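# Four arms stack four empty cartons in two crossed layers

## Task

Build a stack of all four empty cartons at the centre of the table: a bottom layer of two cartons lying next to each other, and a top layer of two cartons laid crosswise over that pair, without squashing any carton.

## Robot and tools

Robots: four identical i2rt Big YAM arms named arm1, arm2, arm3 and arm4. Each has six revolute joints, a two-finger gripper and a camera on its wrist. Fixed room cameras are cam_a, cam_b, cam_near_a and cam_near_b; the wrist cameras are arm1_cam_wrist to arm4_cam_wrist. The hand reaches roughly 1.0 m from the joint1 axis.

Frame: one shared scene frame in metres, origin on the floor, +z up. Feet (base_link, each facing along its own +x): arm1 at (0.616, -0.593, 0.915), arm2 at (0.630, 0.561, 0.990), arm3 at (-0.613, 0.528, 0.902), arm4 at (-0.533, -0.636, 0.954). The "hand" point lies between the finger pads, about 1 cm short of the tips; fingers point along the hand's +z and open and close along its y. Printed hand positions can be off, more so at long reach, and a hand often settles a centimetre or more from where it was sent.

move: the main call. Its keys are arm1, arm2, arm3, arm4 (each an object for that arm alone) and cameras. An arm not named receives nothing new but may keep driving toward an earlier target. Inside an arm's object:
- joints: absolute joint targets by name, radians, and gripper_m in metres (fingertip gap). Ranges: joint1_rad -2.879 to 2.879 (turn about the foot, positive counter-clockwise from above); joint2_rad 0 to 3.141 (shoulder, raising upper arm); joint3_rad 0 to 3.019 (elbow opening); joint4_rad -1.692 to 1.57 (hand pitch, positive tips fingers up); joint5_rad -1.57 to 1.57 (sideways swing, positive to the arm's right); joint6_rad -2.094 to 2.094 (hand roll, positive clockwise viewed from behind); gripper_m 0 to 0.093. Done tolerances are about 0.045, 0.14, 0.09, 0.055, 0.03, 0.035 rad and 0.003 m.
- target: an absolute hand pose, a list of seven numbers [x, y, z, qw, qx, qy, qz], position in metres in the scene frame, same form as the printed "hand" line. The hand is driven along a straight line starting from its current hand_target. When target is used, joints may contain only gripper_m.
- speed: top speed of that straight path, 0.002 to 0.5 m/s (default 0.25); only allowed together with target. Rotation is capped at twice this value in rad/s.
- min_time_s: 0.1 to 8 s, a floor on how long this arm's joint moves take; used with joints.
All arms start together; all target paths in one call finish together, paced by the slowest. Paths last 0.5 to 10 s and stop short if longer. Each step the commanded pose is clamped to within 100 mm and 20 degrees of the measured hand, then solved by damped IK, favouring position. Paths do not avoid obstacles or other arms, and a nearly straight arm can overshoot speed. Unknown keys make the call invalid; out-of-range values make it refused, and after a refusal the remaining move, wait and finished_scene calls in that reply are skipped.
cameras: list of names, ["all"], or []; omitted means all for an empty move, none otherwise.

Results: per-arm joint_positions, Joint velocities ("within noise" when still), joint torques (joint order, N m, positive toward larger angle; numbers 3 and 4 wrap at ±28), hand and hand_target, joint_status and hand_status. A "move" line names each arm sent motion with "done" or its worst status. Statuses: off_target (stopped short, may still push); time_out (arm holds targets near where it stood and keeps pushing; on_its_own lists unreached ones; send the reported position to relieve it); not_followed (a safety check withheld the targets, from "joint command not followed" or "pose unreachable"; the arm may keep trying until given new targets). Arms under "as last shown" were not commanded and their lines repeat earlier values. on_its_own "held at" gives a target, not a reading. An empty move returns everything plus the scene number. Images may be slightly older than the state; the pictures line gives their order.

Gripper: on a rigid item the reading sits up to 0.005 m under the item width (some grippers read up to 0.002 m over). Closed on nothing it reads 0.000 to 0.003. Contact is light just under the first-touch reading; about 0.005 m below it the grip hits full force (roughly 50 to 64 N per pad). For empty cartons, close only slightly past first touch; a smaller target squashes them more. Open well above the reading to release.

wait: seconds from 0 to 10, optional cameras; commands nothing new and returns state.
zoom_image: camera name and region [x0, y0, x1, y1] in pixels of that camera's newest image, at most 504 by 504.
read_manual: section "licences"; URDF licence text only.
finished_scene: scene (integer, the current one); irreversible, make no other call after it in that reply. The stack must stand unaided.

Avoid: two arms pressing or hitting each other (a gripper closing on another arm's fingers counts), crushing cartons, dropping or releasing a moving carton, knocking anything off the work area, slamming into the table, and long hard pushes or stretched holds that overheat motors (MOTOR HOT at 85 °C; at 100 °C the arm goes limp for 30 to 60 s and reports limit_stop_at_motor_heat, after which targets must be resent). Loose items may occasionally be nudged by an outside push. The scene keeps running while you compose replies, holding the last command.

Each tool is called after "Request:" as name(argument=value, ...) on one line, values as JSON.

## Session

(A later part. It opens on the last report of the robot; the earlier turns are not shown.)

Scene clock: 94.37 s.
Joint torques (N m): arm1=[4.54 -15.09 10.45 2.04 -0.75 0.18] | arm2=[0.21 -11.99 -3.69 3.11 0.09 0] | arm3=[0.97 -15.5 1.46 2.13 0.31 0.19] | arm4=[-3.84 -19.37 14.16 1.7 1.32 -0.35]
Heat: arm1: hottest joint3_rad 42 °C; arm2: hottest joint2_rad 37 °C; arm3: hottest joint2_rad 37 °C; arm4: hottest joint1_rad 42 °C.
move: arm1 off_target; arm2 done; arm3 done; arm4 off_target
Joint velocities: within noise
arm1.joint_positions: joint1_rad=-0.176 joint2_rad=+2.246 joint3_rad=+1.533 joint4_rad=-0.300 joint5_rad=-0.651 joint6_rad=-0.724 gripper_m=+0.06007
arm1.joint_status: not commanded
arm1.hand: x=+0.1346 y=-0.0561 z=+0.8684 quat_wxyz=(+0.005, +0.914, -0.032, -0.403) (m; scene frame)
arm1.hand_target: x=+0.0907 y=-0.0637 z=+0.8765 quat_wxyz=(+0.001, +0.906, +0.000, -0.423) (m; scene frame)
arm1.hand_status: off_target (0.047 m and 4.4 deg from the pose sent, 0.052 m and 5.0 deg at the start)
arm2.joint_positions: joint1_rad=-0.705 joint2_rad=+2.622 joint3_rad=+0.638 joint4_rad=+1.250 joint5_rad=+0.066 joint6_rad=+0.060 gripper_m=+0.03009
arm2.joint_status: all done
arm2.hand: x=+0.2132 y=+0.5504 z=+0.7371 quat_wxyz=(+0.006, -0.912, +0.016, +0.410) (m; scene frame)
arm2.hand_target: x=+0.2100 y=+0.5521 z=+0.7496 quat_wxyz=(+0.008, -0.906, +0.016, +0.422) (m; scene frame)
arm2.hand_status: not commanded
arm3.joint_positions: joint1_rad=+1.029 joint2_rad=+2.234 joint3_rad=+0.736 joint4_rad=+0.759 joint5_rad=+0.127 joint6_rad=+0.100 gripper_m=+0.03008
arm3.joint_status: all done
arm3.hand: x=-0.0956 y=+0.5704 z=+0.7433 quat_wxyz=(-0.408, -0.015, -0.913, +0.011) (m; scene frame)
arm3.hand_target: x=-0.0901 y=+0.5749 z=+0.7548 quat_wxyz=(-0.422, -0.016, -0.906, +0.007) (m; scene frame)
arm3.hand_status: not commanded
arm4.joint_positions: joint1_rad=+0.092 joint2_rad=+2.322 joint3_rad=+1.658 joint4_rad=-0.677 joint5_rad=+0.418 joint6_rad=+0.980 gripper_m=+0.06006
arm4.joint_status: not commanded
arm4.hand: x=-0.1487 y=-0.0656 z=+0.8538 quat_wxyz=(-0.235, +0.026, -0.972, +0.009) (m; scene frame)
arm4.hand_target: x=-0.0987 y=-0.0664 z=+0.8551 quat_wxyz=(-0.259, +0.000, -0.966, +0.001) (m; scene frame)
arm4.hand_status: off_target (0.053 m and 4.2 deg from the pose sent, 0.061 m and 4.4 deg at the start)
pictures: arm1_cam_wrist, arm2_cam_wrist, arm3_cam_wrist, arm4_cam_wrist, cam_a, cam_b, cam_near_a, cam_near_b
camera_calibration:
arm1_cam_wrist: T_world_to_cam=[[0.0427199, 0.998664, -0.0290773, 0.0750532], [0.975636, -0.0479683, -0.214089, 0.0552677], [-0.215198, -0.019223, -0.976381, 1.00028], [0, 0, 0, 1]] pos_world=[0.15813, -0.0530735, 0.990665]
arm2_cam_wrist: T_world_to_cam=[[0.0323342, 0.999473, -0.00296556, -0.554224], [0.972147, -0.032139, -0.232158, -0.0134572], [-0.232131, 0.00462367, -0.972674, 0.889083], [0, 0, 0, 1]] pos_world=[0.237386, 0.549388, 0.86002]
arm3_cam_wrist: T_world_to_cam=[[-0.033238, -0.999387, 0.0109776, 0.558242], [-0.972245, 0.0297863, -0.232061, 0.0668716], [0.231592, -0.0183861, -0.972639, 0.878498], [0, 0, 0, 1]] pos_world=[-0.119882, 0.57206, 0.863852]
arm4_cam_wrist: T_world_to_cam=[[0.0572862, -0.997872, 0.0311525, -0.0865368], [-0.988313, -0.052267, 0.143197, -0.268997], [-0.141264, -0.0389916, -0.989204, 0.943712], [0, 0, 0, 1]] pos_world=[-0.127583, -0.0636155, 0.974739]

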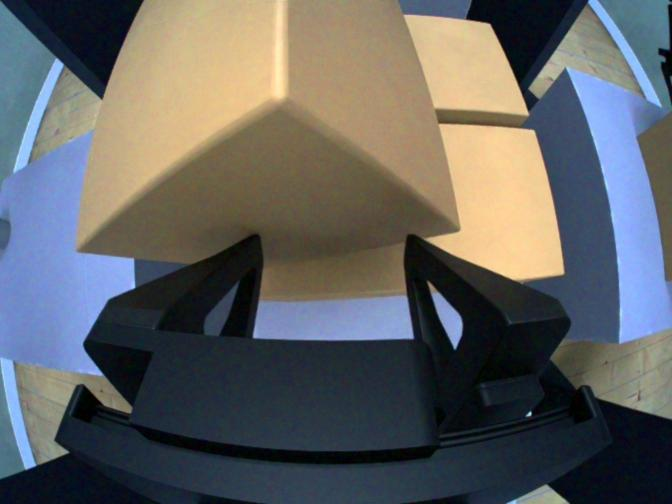

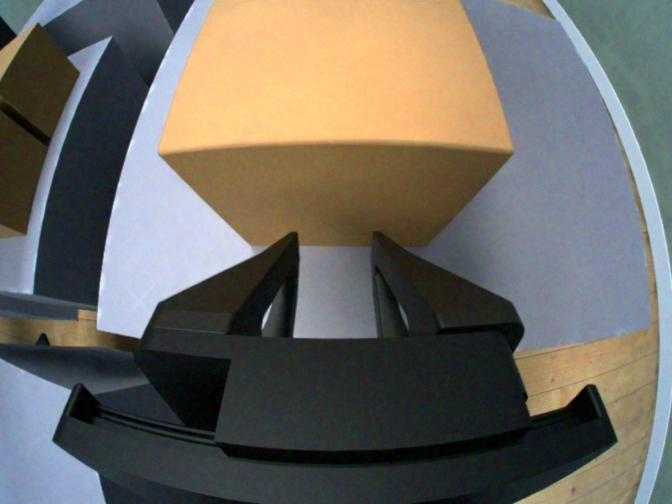

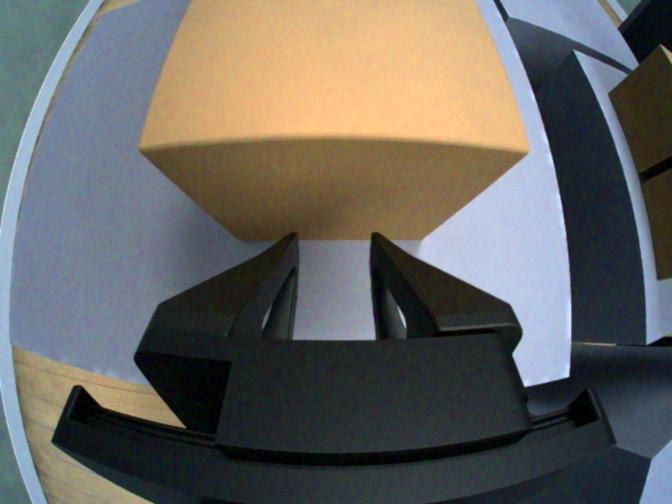

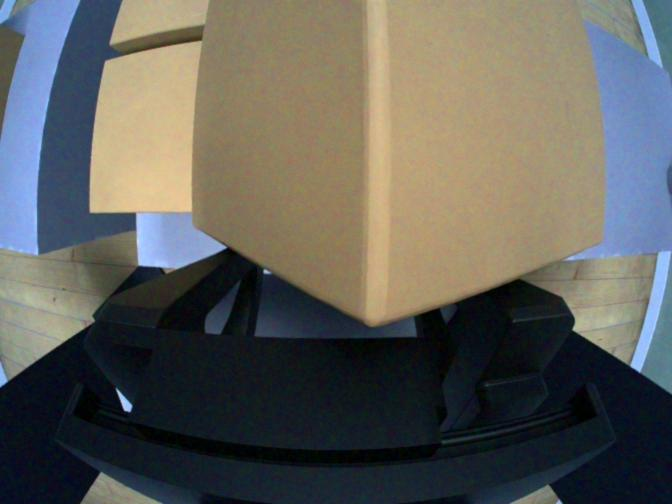

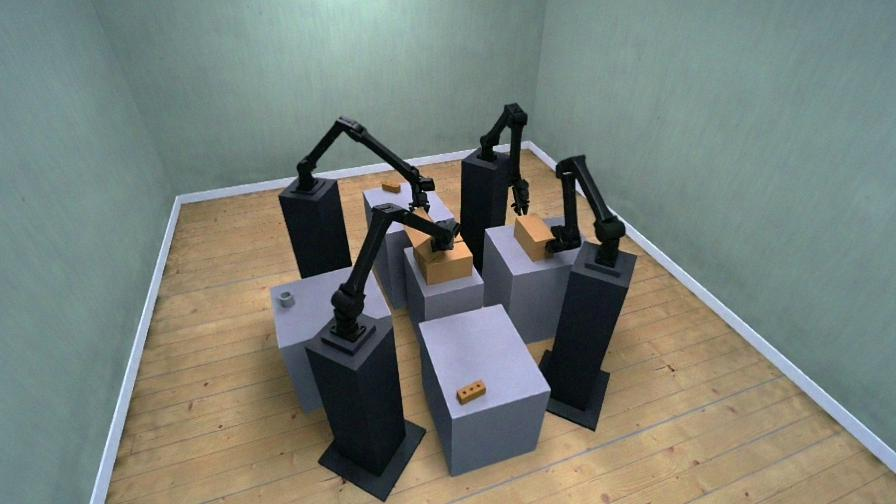

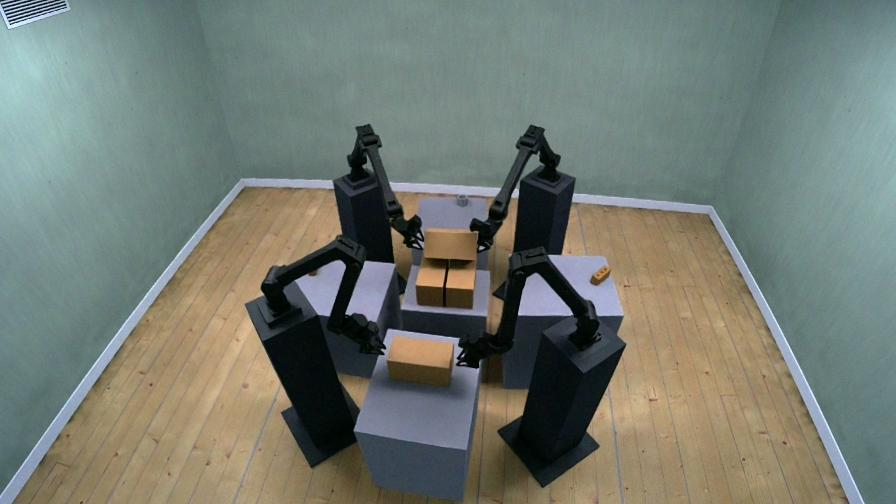

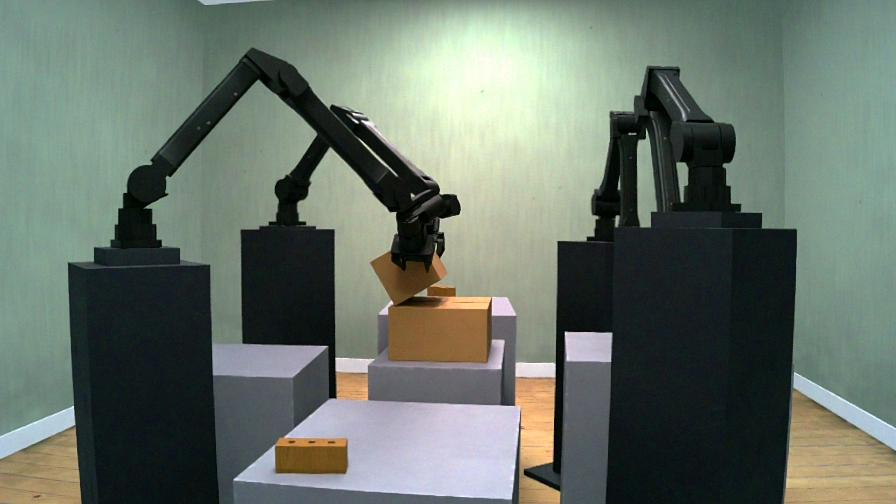

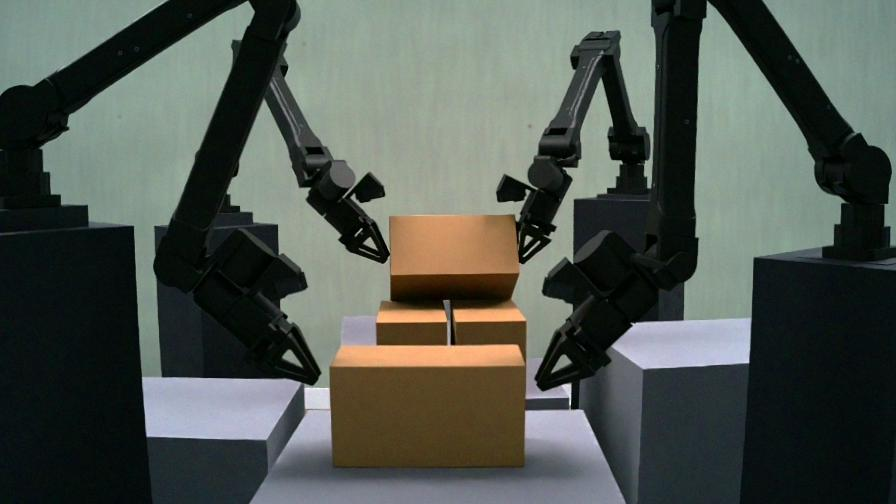

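Request:
move(arm1={"target": [0.088, -0.100, 0.890, 0, 0.9063, 0, -0.4226], "speed": 0.04}, arm2={"target": [0.158, 0.555, 0.757, -0.00738, 0.9062, -0.01582, -0.4225], "speed": 0.05}, arm3={"target": [-0.045, 0.578, 0.760, 0.42254, 0.01582, 0.9062, -0.00738], "speed": 0.05}, arm4={"target": [-0.096, -0.100, 0.868, 0.2588, 0, 0.9659, 0], "speed": 0.04}, cameras=["arm1_cam_wrist","arm4_cam_wrist","cam_near_a"])

Request:
move(arm1={"target": [0.088, -0.053, 0.850, 0, 0.9063, 0, -0.4226], "speed": 0.03}, arm4={"target": [-0.096, -0.053, 0.828, 0.2588, 0, 0.9659, 0], "speed": 0.03}, cameras=["all"])

Scene clock: 99.00 s.
Joint torques (N m): arm1=[5.13 -20.37 6.84 2.54 -0.71 0.32] | arm2=[-0.62 -13.51 1.52 1.63 -0.09 -0.13] | arm3=[0.5 -15.79 5.39 1.48 0.09 0.14] | arm4=[-4.48 -24.94 8.2 1.84 1.32 -0.48]
Heat: arm1: hottest joint3_rad 43 °C; arm2: hottest joint2_rad 37 °C; arm3: hottest joint2_rad 38 °C; arm4: hottest joint1_rad 42 °C.
move: arm1 off_target; arm2 off_target; arm3 off_target; arm4 off_target
Joint velocities: within noise
arm1.joint_positions: joint1_rad=-0.147 joint2_rad=+2.239 joint3_rad=+1.454 joint4_rad=-0.252 joint5_rad=-0.633 joint6_rad=-0.701 gripper_m=+0.06007
arm1.joint_status: not commanded
arm1.hand: x=+0.1351 y=-0.0889 z=+0.8453 quat_wxyz=(+0.019, +0.920, -0.036, -0.390) (m; scene frame)
arm1.hand_target: x=+0.0904 y=-0.1025 z=+0.8900 quat_wxyz=(+0.002, +0.906, +0.000, -0.423) (m; scene frame)
arm1.hand_status: off_target (0.066 m and 6.1 deg from the pose sent, 0.068 m and 4.4 deg at the start)
arm2.joint_positions: joint1_rad=-0.713 joint2_rad=+2.553 joint3_rad=+0.684 joint4_rad=+1.100 joint5_rad=+0.058 joint6_rad=+0.055 gripper_m=+0.03009
arm2.joint_status: not commanded
arm2.hand: x=+0.1872 y=+0.5510 z=+0.7406 quat_wxyz=(+0.006, -0.919, +0.015, +0.395) (m; scene frame)
arm2.hand_target: x=+0.1589 y=+0.5552 z=+0.7578 quat_wxyz=(+0.008, -0.906, +0.016, +0.423) (m; scene frame)
arm2.hand_status: off_target (0.034 m and 3.5 deg from the pose sent, 0.059 m and 1.5 deg at the start)
arm3.joint_positions: joint1_rad=+1.029 joint2_rad=+2.233 joint3_rad=+0.803 joint4_rad=+0.659 joint5_rad=+0.127 joint6_rad=+0.100 gripper_m=+0.03008
arm3.joint_status: not commanded
arm3.hand: x=-0.0753 y=+0.5730 z=+0.7411 quat_wxyz=(-0.394, -0.014, -0.919, +0.013) (m; scene frame)
arm3.hand_target: x=-0.0464 y=+0.5779 z=+0.7612 quat_wxyz=(-0.423, -0.016, -0.906, +0.007) (m; scene frame)
arm3.hand_status: off_target (0.036 m and 3.6 deg from the pose sent, 0.054 m and 1.8 deg at the start)
arm4.joint_positions: joint1_rad=+0.074 joint2_rad=+2.309 joint3_rad=+1.593 joint4_rad=-0.626 joint5_rad=+0.411 joint6_rad=+0.962 gripper_m=+0.06006
arm4.joint_status: not commanded
arm4.hand: x=-0.1472 y=-0.0858 z=+0.8420 quat_wxyz=(-0.232, +0.026, -0.972, +0.011) (m; scene frame)
arm4.hand_target: x=-0.0981 y=-0.1021 z=+0.8681 quat_wxyz=(-0.259, -0.001, -0.966, +0.002) (m; scene frame)
arm4.hand_status: off_target (0.059 m and 4.6 deg from the pose sent, 0.064 m and 4.2 deg at the start)
pictures: arm1_cam_wrist, arm4_cam_wrist, cam_near_a
camera_calibration:
arm1_cam_wrist: T_world_to_cam=[[0.039162, 0.997619, -0.0567725, 0.130984], [0.981266, -0.0491213, -0.186288, 0.0239292], [-0.188633, -0.0484135, -0.980854, 0.974782], [0, 0, 0, 1]] pos_world=[0.155266, -0.082304, 0.968012]
arm4_cam_wrist: T_world_to_cam=[[0.0569401, -0.997725, 0.0360855, -0.110645], [-0.98729, -0.0508992, 0.150557, -0.272895], [-0.148378, -0.0441996, -0.987942, 0.92888], [0, 0, 0, 1]] pos_world=[-0.125301, -0.0832275, 0.962759]

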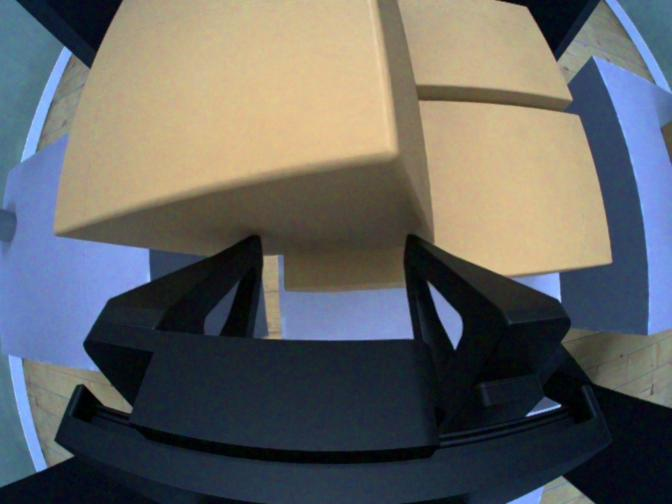

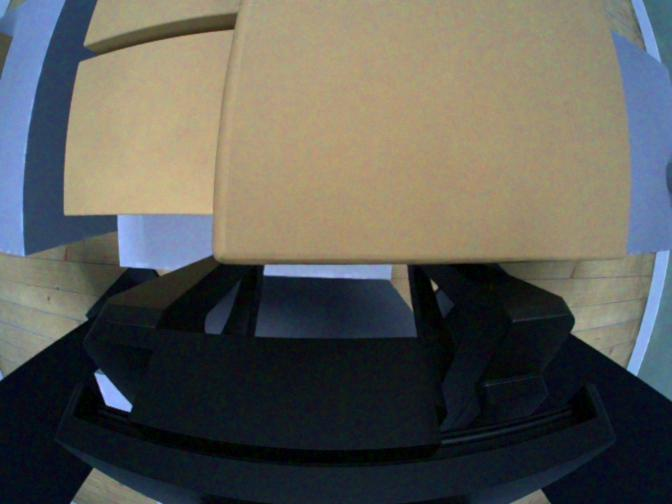

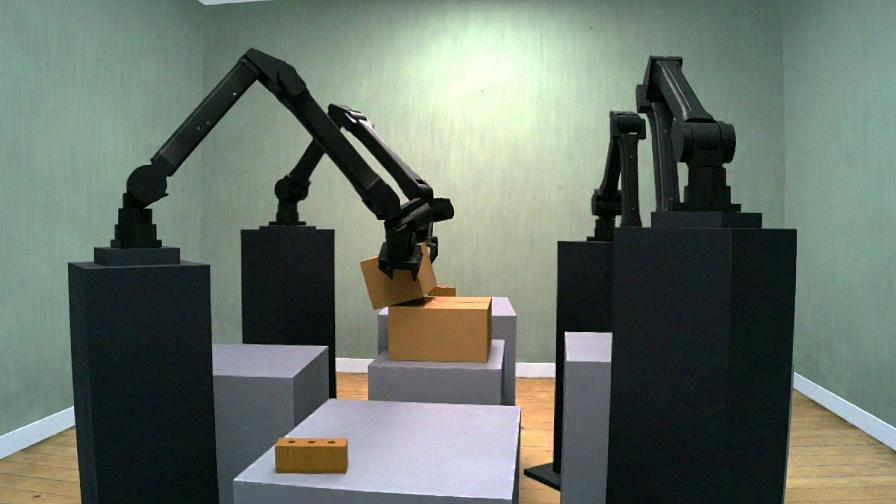

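Scene clock: 101.77 s.
Joint torques (N m): arm1=[3.72 -15.15 11.45 1.55 -0.64 0.18] | arm2=[0.15 -12.92 1.58 2 -0.13 -0.14] | arm3=[0.5 -15.91 5.39 1.46 0.09 0.14] | arm4=[-3.49 -19.96 15.23 1.31 1.48 -0.39]
Heat: arm1: hottest joint3_rad 44 °C; arm2: hottest joint2_rad 37 °C; arm3: hottest joint2_rad 38 °C; arm4: hottest joint1_rad 42 °C.
move: arm1 off_target; arm4 off_target
Joint velocities: within noise
arm1.joint_positions: joint1_rad=-0.173 joint2_rad=+2.297 joint3_rad=+1.540 joint4_rad=-0.260 joint5_rad=-0.657 joint6_rad=-0.729 gripper_m=+0.06007
arm1.joint_status: not commanded
arm1.hand: x=+0.1325 y=-0.0579 z=+0.8403 quat_wxyz=(+0.008, +0.914, -0.028, -0.404) (m; scene frame)
arm1.hand_target: x=+0.0907 y=-0.0567 z=+0.8517 quat_wxyz=(+0.000, +0.906, +0.000, -0.423) (m; scene frame)
arm1.hand_status: off_target (0.046 m and 4.1 deg from the pose sent, 0.059 m and 6.1 deg at the start)
arm2, arm3: as last shown
arm4.joint_positions: joint1_rad=+0.094 joint2_rad=+2.379 joint3_rad=+1.683 joint4_rad=-0.651 joint5_rad=+0.415 joint6_rad=+0.988 gripper_m=+0.06006
arm4.joint_status: not commanded
arm4.hand: x=-0.1486 y=-0.0616 z=+0.8257 quat_wxyz=(-0.232, +0.024, -0.972, +0.009) (m; scene frame)
arm4.hand_target: x=-0.0986 y=-0.0579 z=+0.8303 quat_wxyz=(-0.259, +0.000, -0.966, +0.000) (m; scene frame)
arm4.hand_status: off_target (0.053 m and 4.3 deg from the pose sent, 0.062 m and 4.6 deg at the start)
pictures: arm1_cam_wrist, arm2_cam_wrist, arm3_cam_wrist, arm4_cam_wrist, cam_a, cam_b, cam_near_a, cam_near_b
camera_calibration:
arm1_cam_wrist: T_world_to_cam=[[0.0332276, 0.998928, -0.0322331, 0.0801402], [0.975724, -0.0394072, -0.215431, 0.052863], [-0.21647, -0.0242923, -0.975987, 0.971828], [0, 0, 0, 1]] pos_world=[0.156129, -0.0543632, 0.962463]
arm2_cam_wrist: T_world_to_cam=[[0.0307713, 0.999525, -0.00195478, -0.55441], [0.979586, -0.0305461, -0.198691, -0.0143318], [-0.198656, 0.00419911, -0.98006, 0.885923], [0, 0, 0, 1]] pos_world=[0.207093, 0.549989, 0.864327]
arm3_cam_wrist: T_world_to_cam=[[-0.0326805, -0.999341, 0.0157795, 0.558035], [-0.978836, 0.0288107, -0.20261, 0.0643999], [0.202022, -0.022067, -0.979132, 0.876334], [0, 0, 0, 1]] pos_world=[-0.0957651, 0.57515, 0.862289]
arm4_cam_wrist: T_world_to_cam=[[0.0529976, -0.998104, 0.0313035, -0.0824088], [-0.987671, -0.0477681, 0.149076, -0.2692], [-0.147298, -0.0388183, -0.98833, 0.914507], [0, 0, 0, 1]] pos_world=[-0.126808, -0.0596121, 0.946546]

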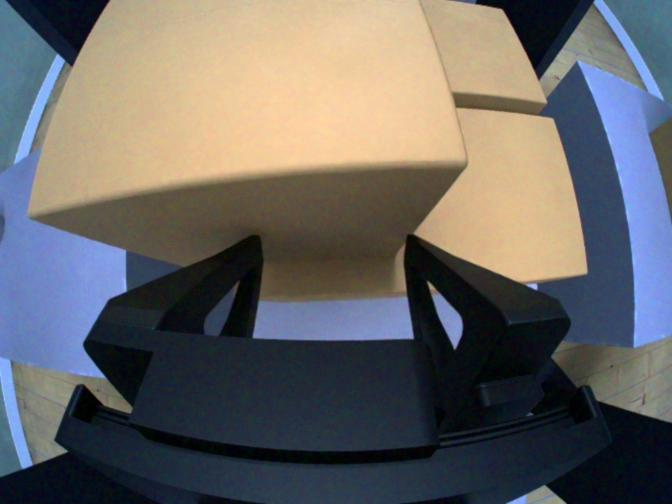

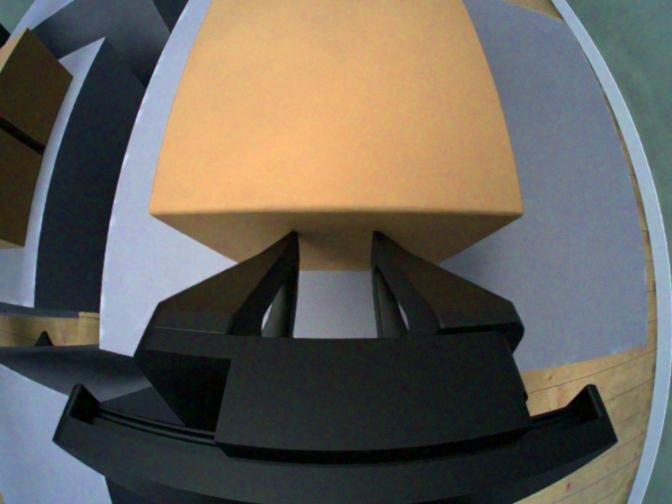

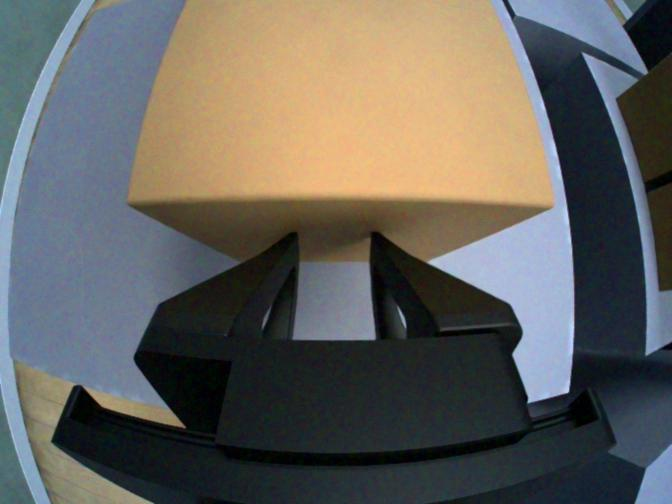

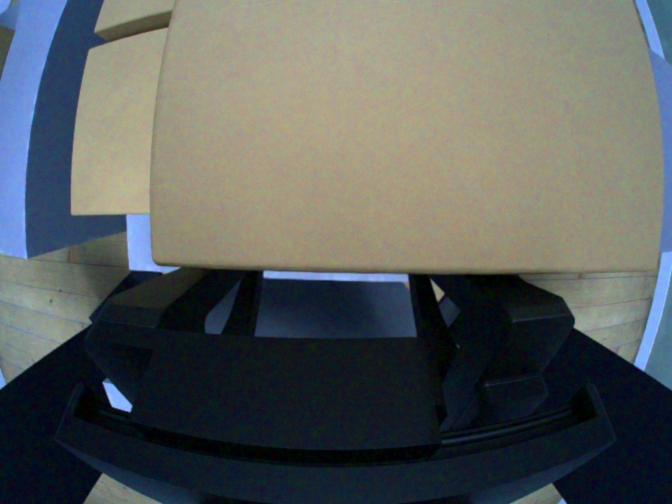

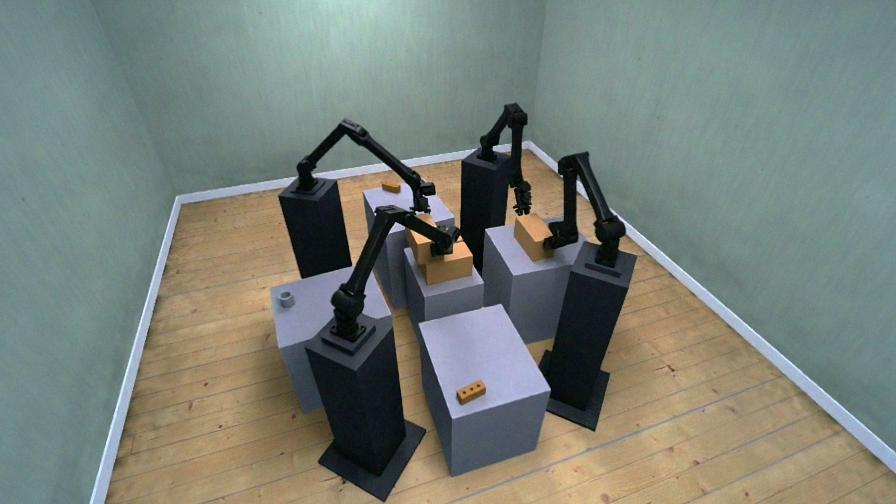

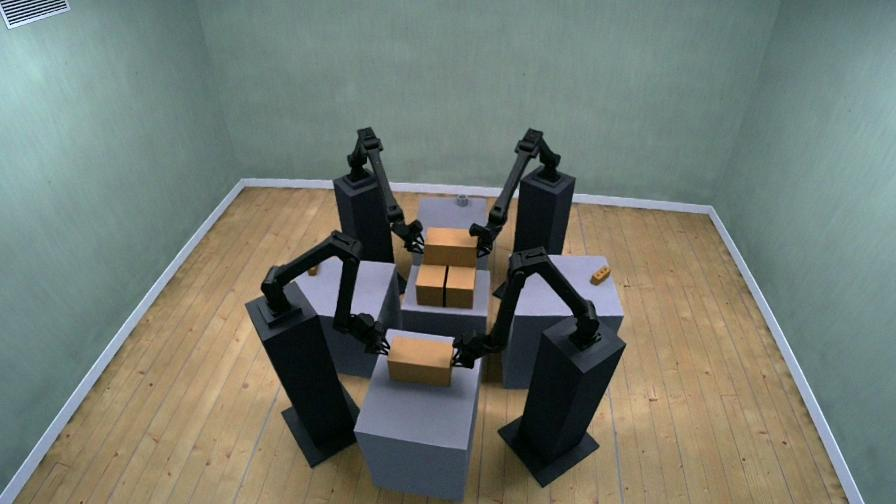

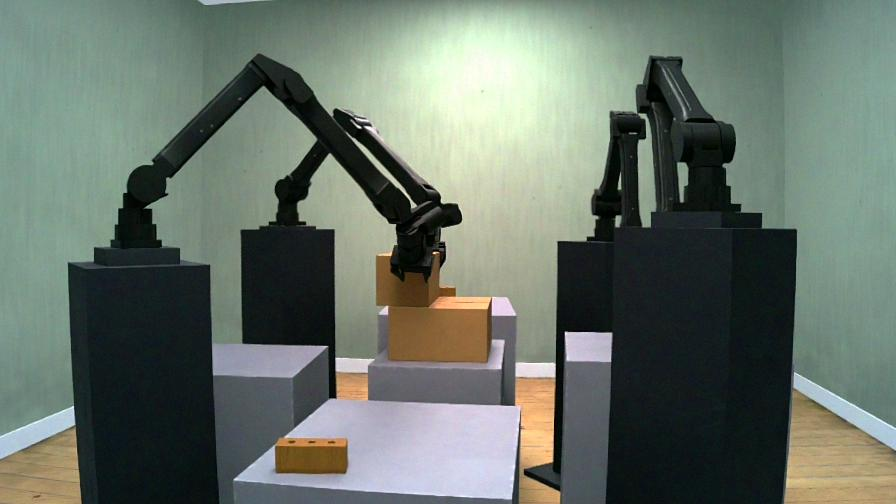

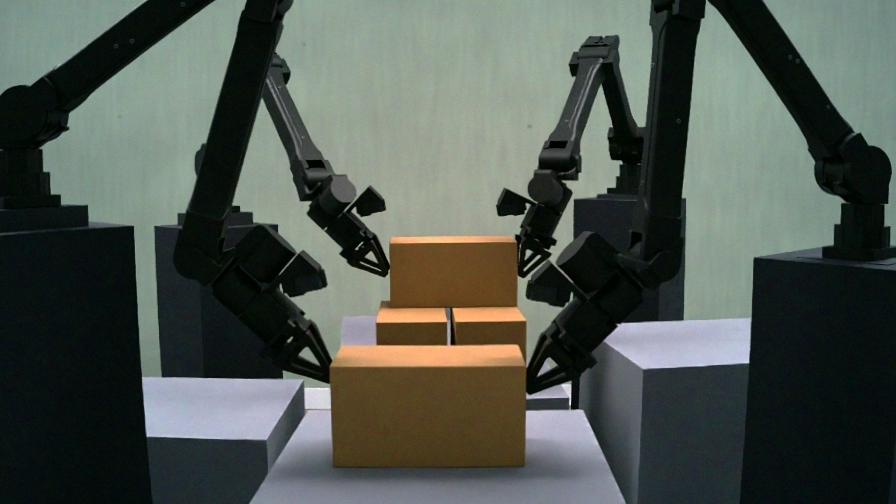

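Request:
move(arm1={"target": [0.15, -0.053, 0.855, 0, 0.9063, 0, -0.4226], "speed": 0.04}, arm2={"target": [0.149, 0.555, 0.83, -0.00738, 0.9062, -0.01582, -0.4225], "speed": 0.05}, arm3={"target": [-0.036, 0.578, 0.833, 0.42254, 0.01582, 0.9062, -0.00738], "speed": 0.05}, arm4={"target": [-0.168, -0.053, 0.833, 0.2588, 0, 0.9659, 0], "speed": 0.04}, cameras=["arm1_cam_wrist","arm4_cam_wrist","arm2_cam_wrist","arm3_cam_wrist","cam_near_a","cam_near_b"])

Scene clock: 105.43 s.
Joint torques (N m): arm1=[-1.44 -19.55 5.35 1.17 -0.47 0.05] | arm2=[0.26 -13.74 2.73 2.59 -0.14 -0.14] | arm3=[0.26 -17.85 6.43 2.24 0.09 0.12] | arm4=[1.03 -24.18 6.64 0.9 0.55 -0.11]
Heat: arm1: hottest joint3_rad 44 °C; arm2: hottest joint2_rad 37 °C; arm3: hottest joint2_rad 38 °C; arm4: hottest joint1_rad 42 °C.
move: arm1 off_target; arm2 off_target; arm3 off_target; arm4 off_target
Joint velocities: within noise
arm1.joint_positions: joint1_rad=-0.193 joint2_rad=+2.297 joint3_rad=+1.516 joint4_rad=-0.260 joint5_rad=-0.705 joint6_rad=-0.799 gripper_m=+0.06007
arm1.joint_status: not commanded
arm1.hand: x=+0.1446 y=-0.0633 z=+0.8358 quat_wxyz=(+0.015, +0.910, -0.002, -0.414) (m; scene frame)
arm1.hand_target: x=+0.1500 y=-0.0531 z=+0.8546 quat_wxyz=(+0.000, +0.906, +0.000, -0.422) (m; scene frame)
arm1.hand_status: off_target (0.022 m and 2.0 deg from the pose sent, 0.023 m and 4.1 deg at the start)
arm2.joint_positions: joint1_rad=-0.715 joint2_rad=+2.312 joint3_rad=+0.598 joint4_rad=+0.920 joint5_rad=+0.058 joint6_rad=+0.055 gripper_m=+0.03009
arm2.joint_status: not commanded
arm2.hand: x=+0.1812 y=+0.5516 z=+0.8029 quat_wxyz=(+0.007, -0.924, +0.016, +0.383) (m; scene frame)
arm2.hand_target: x=+0.1502 y=+0.5551 z=+0.8304 quat_wxyz=(+0.008, -0.906, +0.016, +0.423) (m; scene frame)
arm2.hand_status: off_target (0.042 m and 4.9 deg from the pose sent, 0.097 m and 3.5 deg at the start)
arm3.joint_positions: joint1_rad=+1.029 joint2_rad=+2.060 joint3_rad=+0.783 joint4_rad=+0.454 joint5_rad=+0.126 joint6_rad=+0.100 gripper_m=+0.03008
arm3.joint_status: not commanded
arm3.hand: x=-0.0764 y=+0.5729 z=+0.7899 quat_wxyz=(-0.370, -0.012, -0.929, +0.015) (m; scene frame)
arm3.hand_target: x=-0.0386 y=+0.5777 z=+0.8341 quat_wxyz=(-0.422, -0.016, -0.906, +0.007) (m; scene frame)
arm3.hand_status: off_target (0.059 m and 6.6 deg from the pose sent, 0.100 m and 3.6 deg at the start)
arm4.joint_positions: joint1_rad=+0.123 joint2_rad=+2.377 joint3_rad=+1.666 joint4_rad=-0.632 joint5_rad=+0.466 joint6_rad=+1.061 gripper_m=+0.06006
arm4.joint_status: not commanded
arm4.hand: x=-0.1602 y=-0.0577 z=+0.8261 quat_wxyz=(-0.255, -0.001, -0.967, +0.008) (m; scene frame)
arm4.hand_target: x=-0.1680 y=-0.0531 z=+0.8328 quat_wxyz=(-0.259, +0.000, -0.966, +0.000) (m; scene frame)
arm4.hand_status: off_target (0.011 m and 1.0 deg from the pose sent, 0.022 m and 4.3 deg at the start)
pictures: arm1_cam_wrist, arm2_cam_wrist, arm3_cam_wrist, arm4_cam_wrist, cam_near_a, cam_near_b
camera_calibration:
arm1_cam_wrist: T_world_to_cam=[[-0.0195674, 0.999557, -0.0224292, 0.0844606], [0.971318, 0.0136877, -0.23739, 0.0621951], [-0.236978, -0.026431, -0.971155, 0.968711], [0, 0, 0, 1]] pos_world=[0.170805, -0.0596705, 0.957428]
arm2_cam_wrist: T_world_to_cam=[[0.0327253, 0.999464, 0.0000310659, -0.556702], [0.984215, -0.0322206, -0.174018, -0.0158142], [-0.173924, 0.00572536, -0.984742, 0.944171], [0, 0, 0, 1]] pos_world=[0.197997, 0.550488, 0.927031]
arm3_cam_wrist: T_world_to_cam=[[-0.0304015, -0.999275, 0.0229055, 0.551674], [-0.988187, 0.0266045, -0.150928, 0.0329011], [0.150209, -0.0272233, -0.988279, 0.930638], [0, 0, 0, 1]] pos_world=[-0.0905062, 0.575734, 0.912059]
arm4_cam_wrist: T_world_to_cam=[[0.00521662, -0.999843, 0.0169345, -0.073818], [-0.994791, -0.00346472, 0.101879, -0.240124], [-0.101804, -0.0173778, -0.994653, 0.927105], [0, 0, 0, 1]] pos_world=[-0.144105, -0.0585274, 0.947861]

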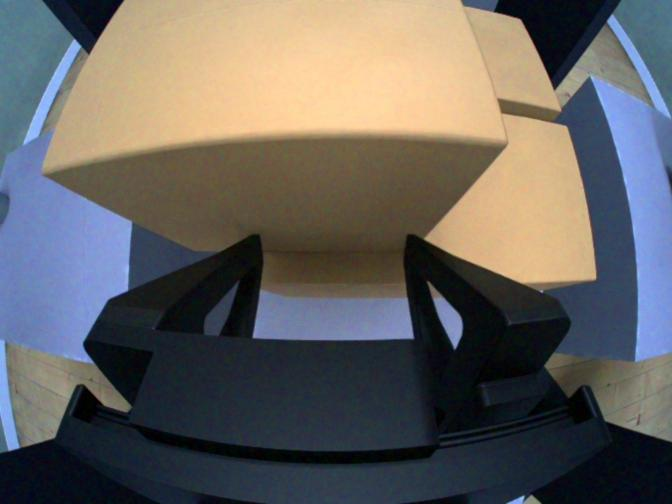

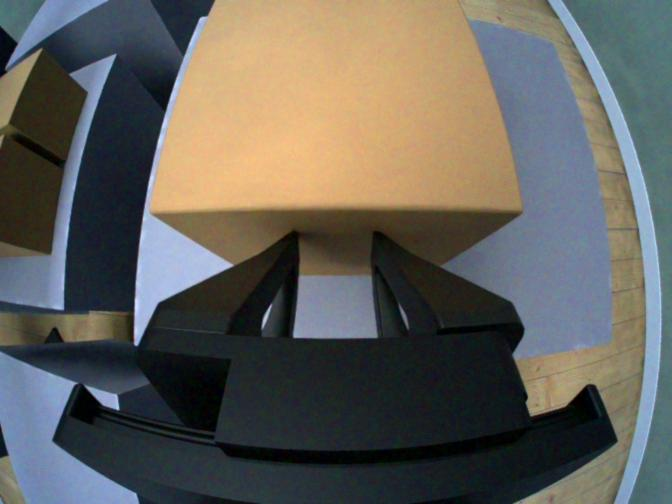

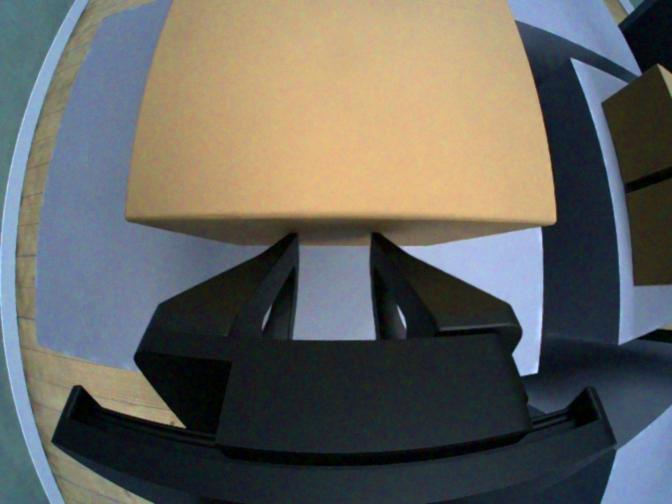

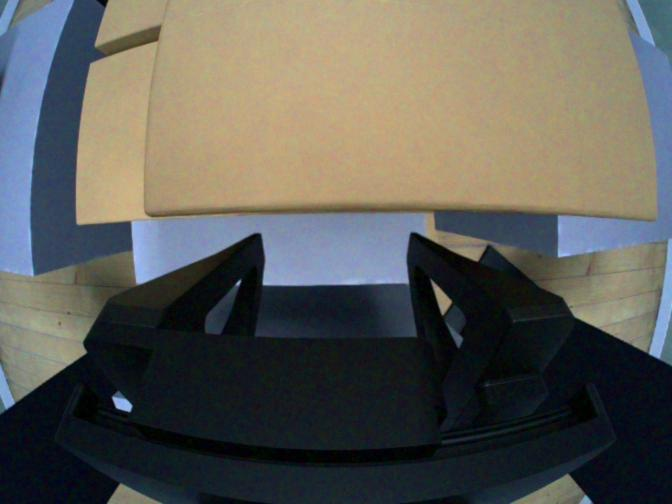

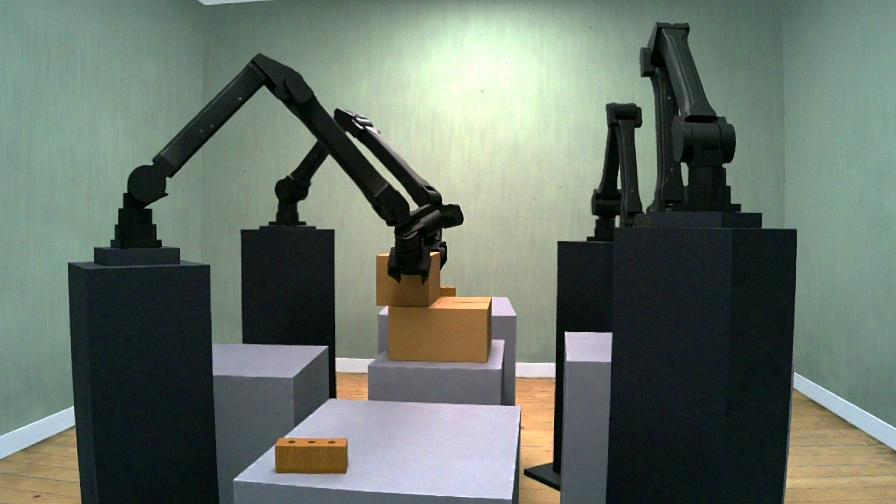

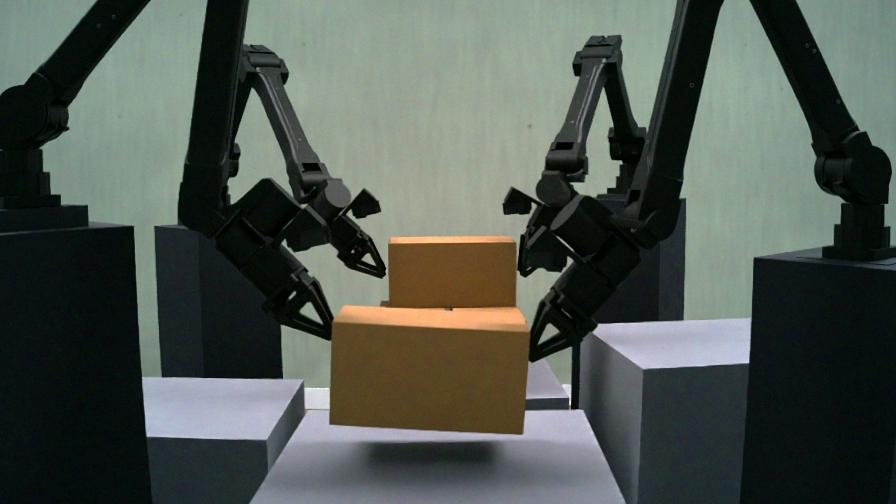

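Request:
move(arm1={"target": [0.25, -0.09, 0.88, 0, 0.9063, 0, -0.4226], "speed": 0.1}, arm2={"target": [0.143, 0.555, 0.94, -0.00738, 0.9062, -0.01582, -0.4225], "speed": 0.07}, arm3={"target": [-0.030, 0.578, 0.96, 0.42254, 0.01582, 0.9062, -0.00738], "speed": 0.07}, arm4={"target": [-0.27, -0.09, 0.86, 0.2588, 0, 0.9659, 0], "speed": 0.1})

Request:
move(arm1={"target": [0.25, -0.5, 0.92, 0, 0.9063, 0, -0.4226], "speed": 0.15}, arm4={"target": [-0.25, -0.5, 0.92, 0.2588, 0, 0.9659, 0], "speed": 0.15}, cameras=["arm1_cam_wrist","arm2_cam_wrist","arm3_cam_wrist","cam_near_a","cam_near_b","cam_b"])

Scene clock: 108.83 s.
Joint torques (N m): arm1=[-1.32 -17.2 4.81 0.68 -0.51 0.03] | arm2=[-0.67 -11.75 6.15 2.59 -0.11 -0.16] | arm3=[0.26 -15.68 11.77 2.37 0.12 0.12] | arm4=[0.97 -21.3 5.98 0.73 0.59 -0.1]
Heat: arm1: hottest joint3_rad 44 °C; arm2: hottest joint2_rad 37 °C; arm3: hottest joint2_rad 38 °C; arm4: hottest joint1_rad 42 °C.
move: arm1 off_target; arm2 off_target; arm3 off_target; arm4 done
Joint velocities: within noise
arm1.joint_positions: joint1_rad=-0.313 joint2_rad=+2.110 joint3_rad=+1.246 joint4_rad=-0.260 joint5_rad=-0.764 joint6_rad=-0.939 gripper_m=+0.06007
arm1.joint_status: not commanded
arm1.hand: x=+0.2442 y=-0.0958 z=+0.8647 quat_wxyz=(+0.011, +0.909, -0.001, -0.418) (m; scene frame)
arm1.hand_target: x=+0.2499 y=-0.0900 z=+0.8798 quat_wxyz=(+0.000, +0.906, +0.000, -0.423) (m; scene frame)
arm1.hand_status: off_target (0.017 m and 1.4 deg from the pose sent, 0.117 m and 2.0 deg at the start)
arm2.joint_positions: joint1_rad=-0.715 joint2_rad=+1.893 joint3_rad=+0.527 joint4_rad=+0.574 joint5_rad=+0.058 joint6_rad=+0.055 gripper_m=+0.03009
arm2.joint_status: not commanded
arm2.hand: x=+0.1714 y=+0.5512 z=+0.9114 quat_wxyz=(+0.007, -0.923, +0.016, +0.383) (m; scene frame)
arm2.hand_target: x=+0.1443 y=+0.5550 z=+0.9403 quat_wxyz=(+0.008, -0.906, +0.016, +0.422) (m; scene frame)
arm2.hand_status: off_target (0.041 m and 4.9 deg from the pose sent, 0.142 m and 4.9 deg at the start)
arm3.joint_positions: joint1_rad=+1.029 joint2_rad=+1.721 joint3_rad=+0.771 joint4_rad=+0.088 joint5_rad=+0.125 joint6_rad=+0.100 gripper_m=+0.03008
arm3.joint_status: not commanded
arm3.hand: x=-0.0860 y=+0.5714 z=+0.9003 quat_wxyz=(-0.352, -0.011, -0.936, +0.017) (m; scene frame)
arm3.hand_target: x=-0.0369 y=+0.5772 z=+0.9633 quat_wxyz=(-0.423, -0.016, -0.906, +0.007) (m; scene frame)
arm3.hand_status: off_target (0.082 m and 8.9 deg from the pose sent, 0.176 m and 6.6 deg at the start)
arm4.joint_positions: joint1_rad=+0.257 joint2_rad=+2.196 joint3_rad=+1.398 joint4_rad=-0.610 joint5_rad=+0.493 joint6_rad=+1.208 gripper_m=+0.06006
arm4.joint_status: not commanded
arm4.hand: x=-0.2628 y=-0.0914 z=+0.8552 quat_wxyz=(-0.256, -0.001, -0.967, +0.006) (m; scene frame)
arm4.hand_target: x=-0.2699 y=-0.0900 z=+0.8600 quat_wxyz=(-0.259, +0.000, -0.966, +0.000) (m; scene frame)
arm4.hand_status: done (0.009 m and 0.8 deg from the pose sent, 0.119 m and 1.0 deg at the start)
pictures: none

Scene clock: 112.60 s.
Joint torques (N m): arm1=[1.08 -6.53 3.37 2.1 0.02 0.16] | arm2=[-0.56 -11.75 6.23 2.71 -0.14 -0.11] | arm3=[0.32 -15.62 11.74 2.37 0.12 0.12] | arm4=[-1.03 -7.24 4.68 1.37 0.23 -0.25]
Heat: arm1: hottest joint3_rad 43 °C; arm2: hottest joint2_rad 38 °C; arm3: hottest joint2_rad 38 °C; arm4: hottest joint1_rad 42 °C.
move: arm1 done; arm4 done
Joint velocities: within noise
arm1.joint_positions: joint1_rad=+0.417 joint2_rad=+1.454 joint3_rad=+0.296 joint4_rad=+0.394 joint5_rad=-0.290 joint6_rad=-0.258 gripper_m=+0.06007
arm1.joint_status: not commanded
arm1.hand: x=+0.2531 y=-0.4958 z=+0.9128 quat_wxyz=(+0.002, +0.912, -0.005, -0.410) (m; scene frame)
arm1.hand_target: x=+0.2499 y=-0.4999 z=+0.9200 quat_wxyz=(+0.000, +0.906, +0.000, -0.423) (m; scene frame)
arm1.hand_status: done (0.009 m and 1.7 deg from the pose sent, 0.408 m and 1.4 deg at the start)
arm2, arm3: as last shown
arm2.hand_target: x=+0.1443 y=+0.5550 z=+0.9404 quat_wxyz=(+0.008, -0.906, +0.016, +0.422) (m; scene frame)
arm4.joint_positions: joint1_rad=-0.363 joint2_rad=+1.395 joint3_rad=+0.344 joint4_rad=-0.091 joint5_rad=+0.295 joint6_rad=+0.555 gripper_m=+0.06006
arm4.joint_status: not commanded
arm4.hand: x=-0.2497 y=-0.4942 z=+0.9193 quat_wxyz=(-0.255, +0.004, -0.967, +0.001) (m; scene frame)
arm4.hand_target: x=-0.2500 y=-0.4999 z=+0.9199 quat_wxyz=(-0.259, +0.000, -0.966, +0.000) (m; scene frame)
arm4.hand_status: done (0.006 m and 0.6 deg from the pose sent, 0.414 m and 0.8 deg at the start)
pictures: arm1_cam_wrist, arm2_cam_wrist, arm3_cam_wrist, cam_b, cam_near_a, cam_near_b
camera_calibration:
arm1_cam_wrist: T_world_to_cam=[[-0.0039911, 0.99999, -0.00218818, 0.498336], [0.9733, 0.00338236, -0.229513, -0.0318432], [-0.229504, -0.00304576, -0.973303, 1.06941], [0, 0, 0, 1]] pos_world=[0.278415, -0.494966, 1.03464]
arm2_cam_wrist: T_world_to_cam=[[0.0327123, 0.999465, -0.0000912802, -0.555859], [0.984092, -0.0322251, -0.174711, 0.0133437], [-0.17462, 0.00562536, -0.98462, 1.04939], [0, 0, 0, 1]] pos_world=[0.188296, 0.550088, 1.03553]
arm3_cam_wrist: T_world_to_cam=[[-0.0287782, -0.999187, 0.0282477, 0.542616], [-0.993313, 0.0254252, -0.112618, 0.00580574], [0.111808, -0.0312997, -0.993237, 1.04455], [0, 0, 0, 1]] pos_world=[-0.0954075, 0.574722, 1.02282]

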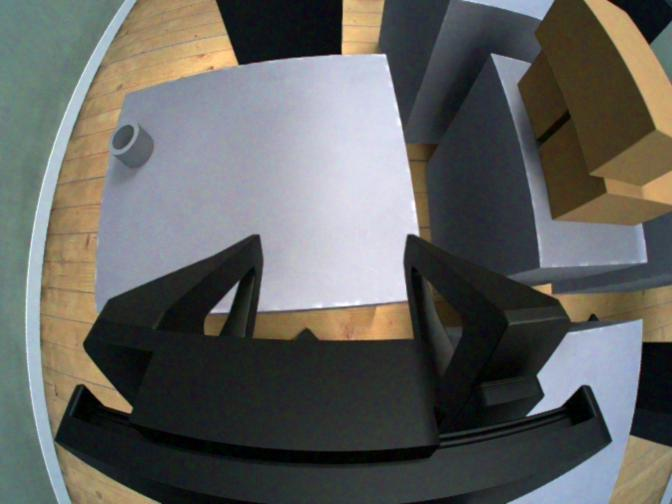

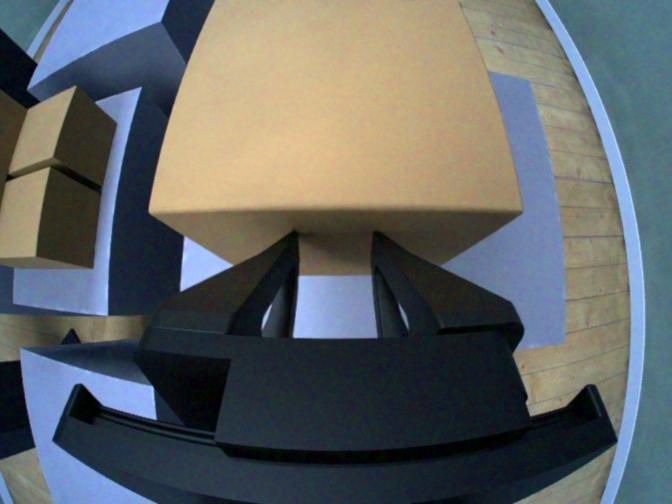

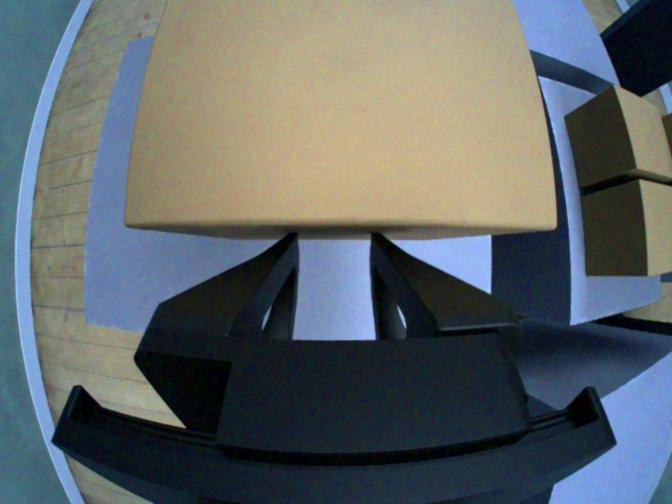

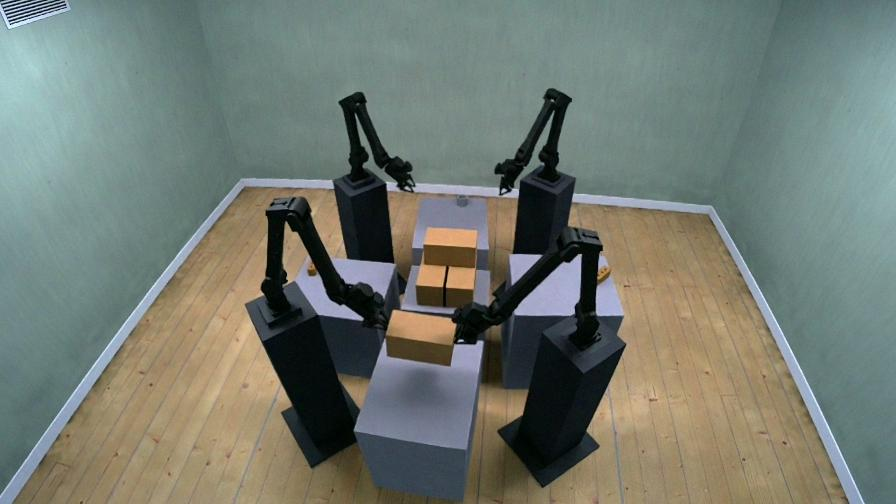

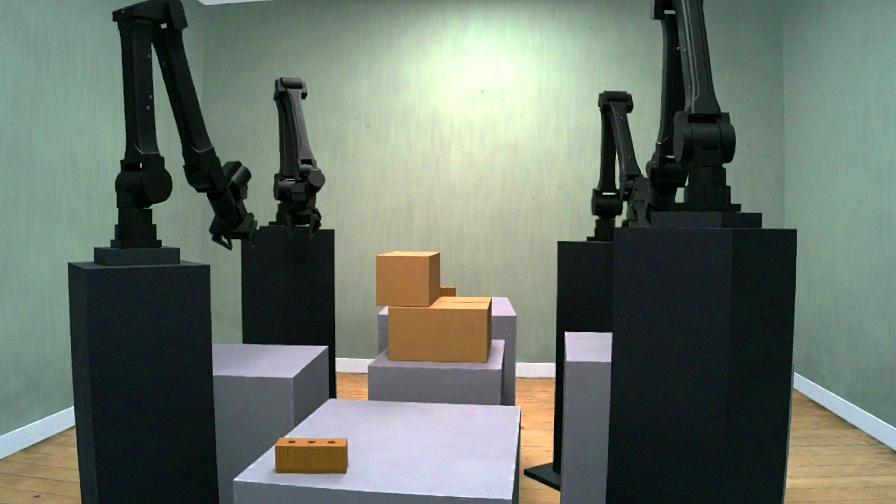

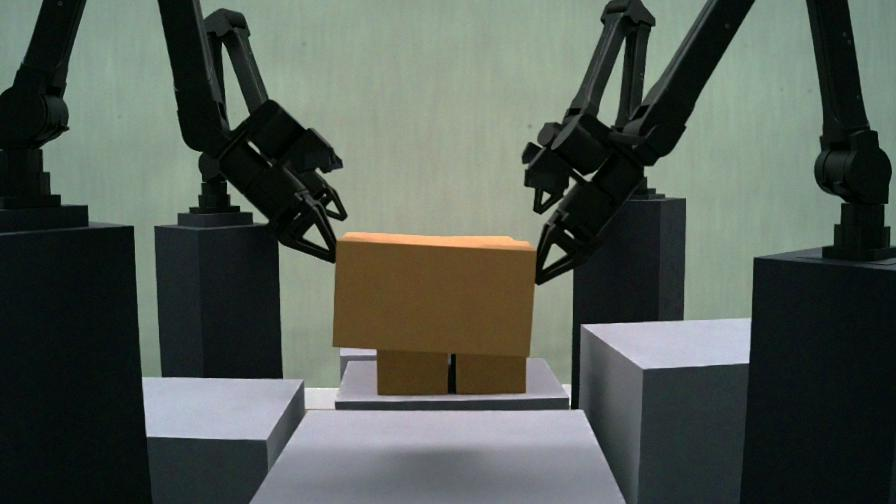

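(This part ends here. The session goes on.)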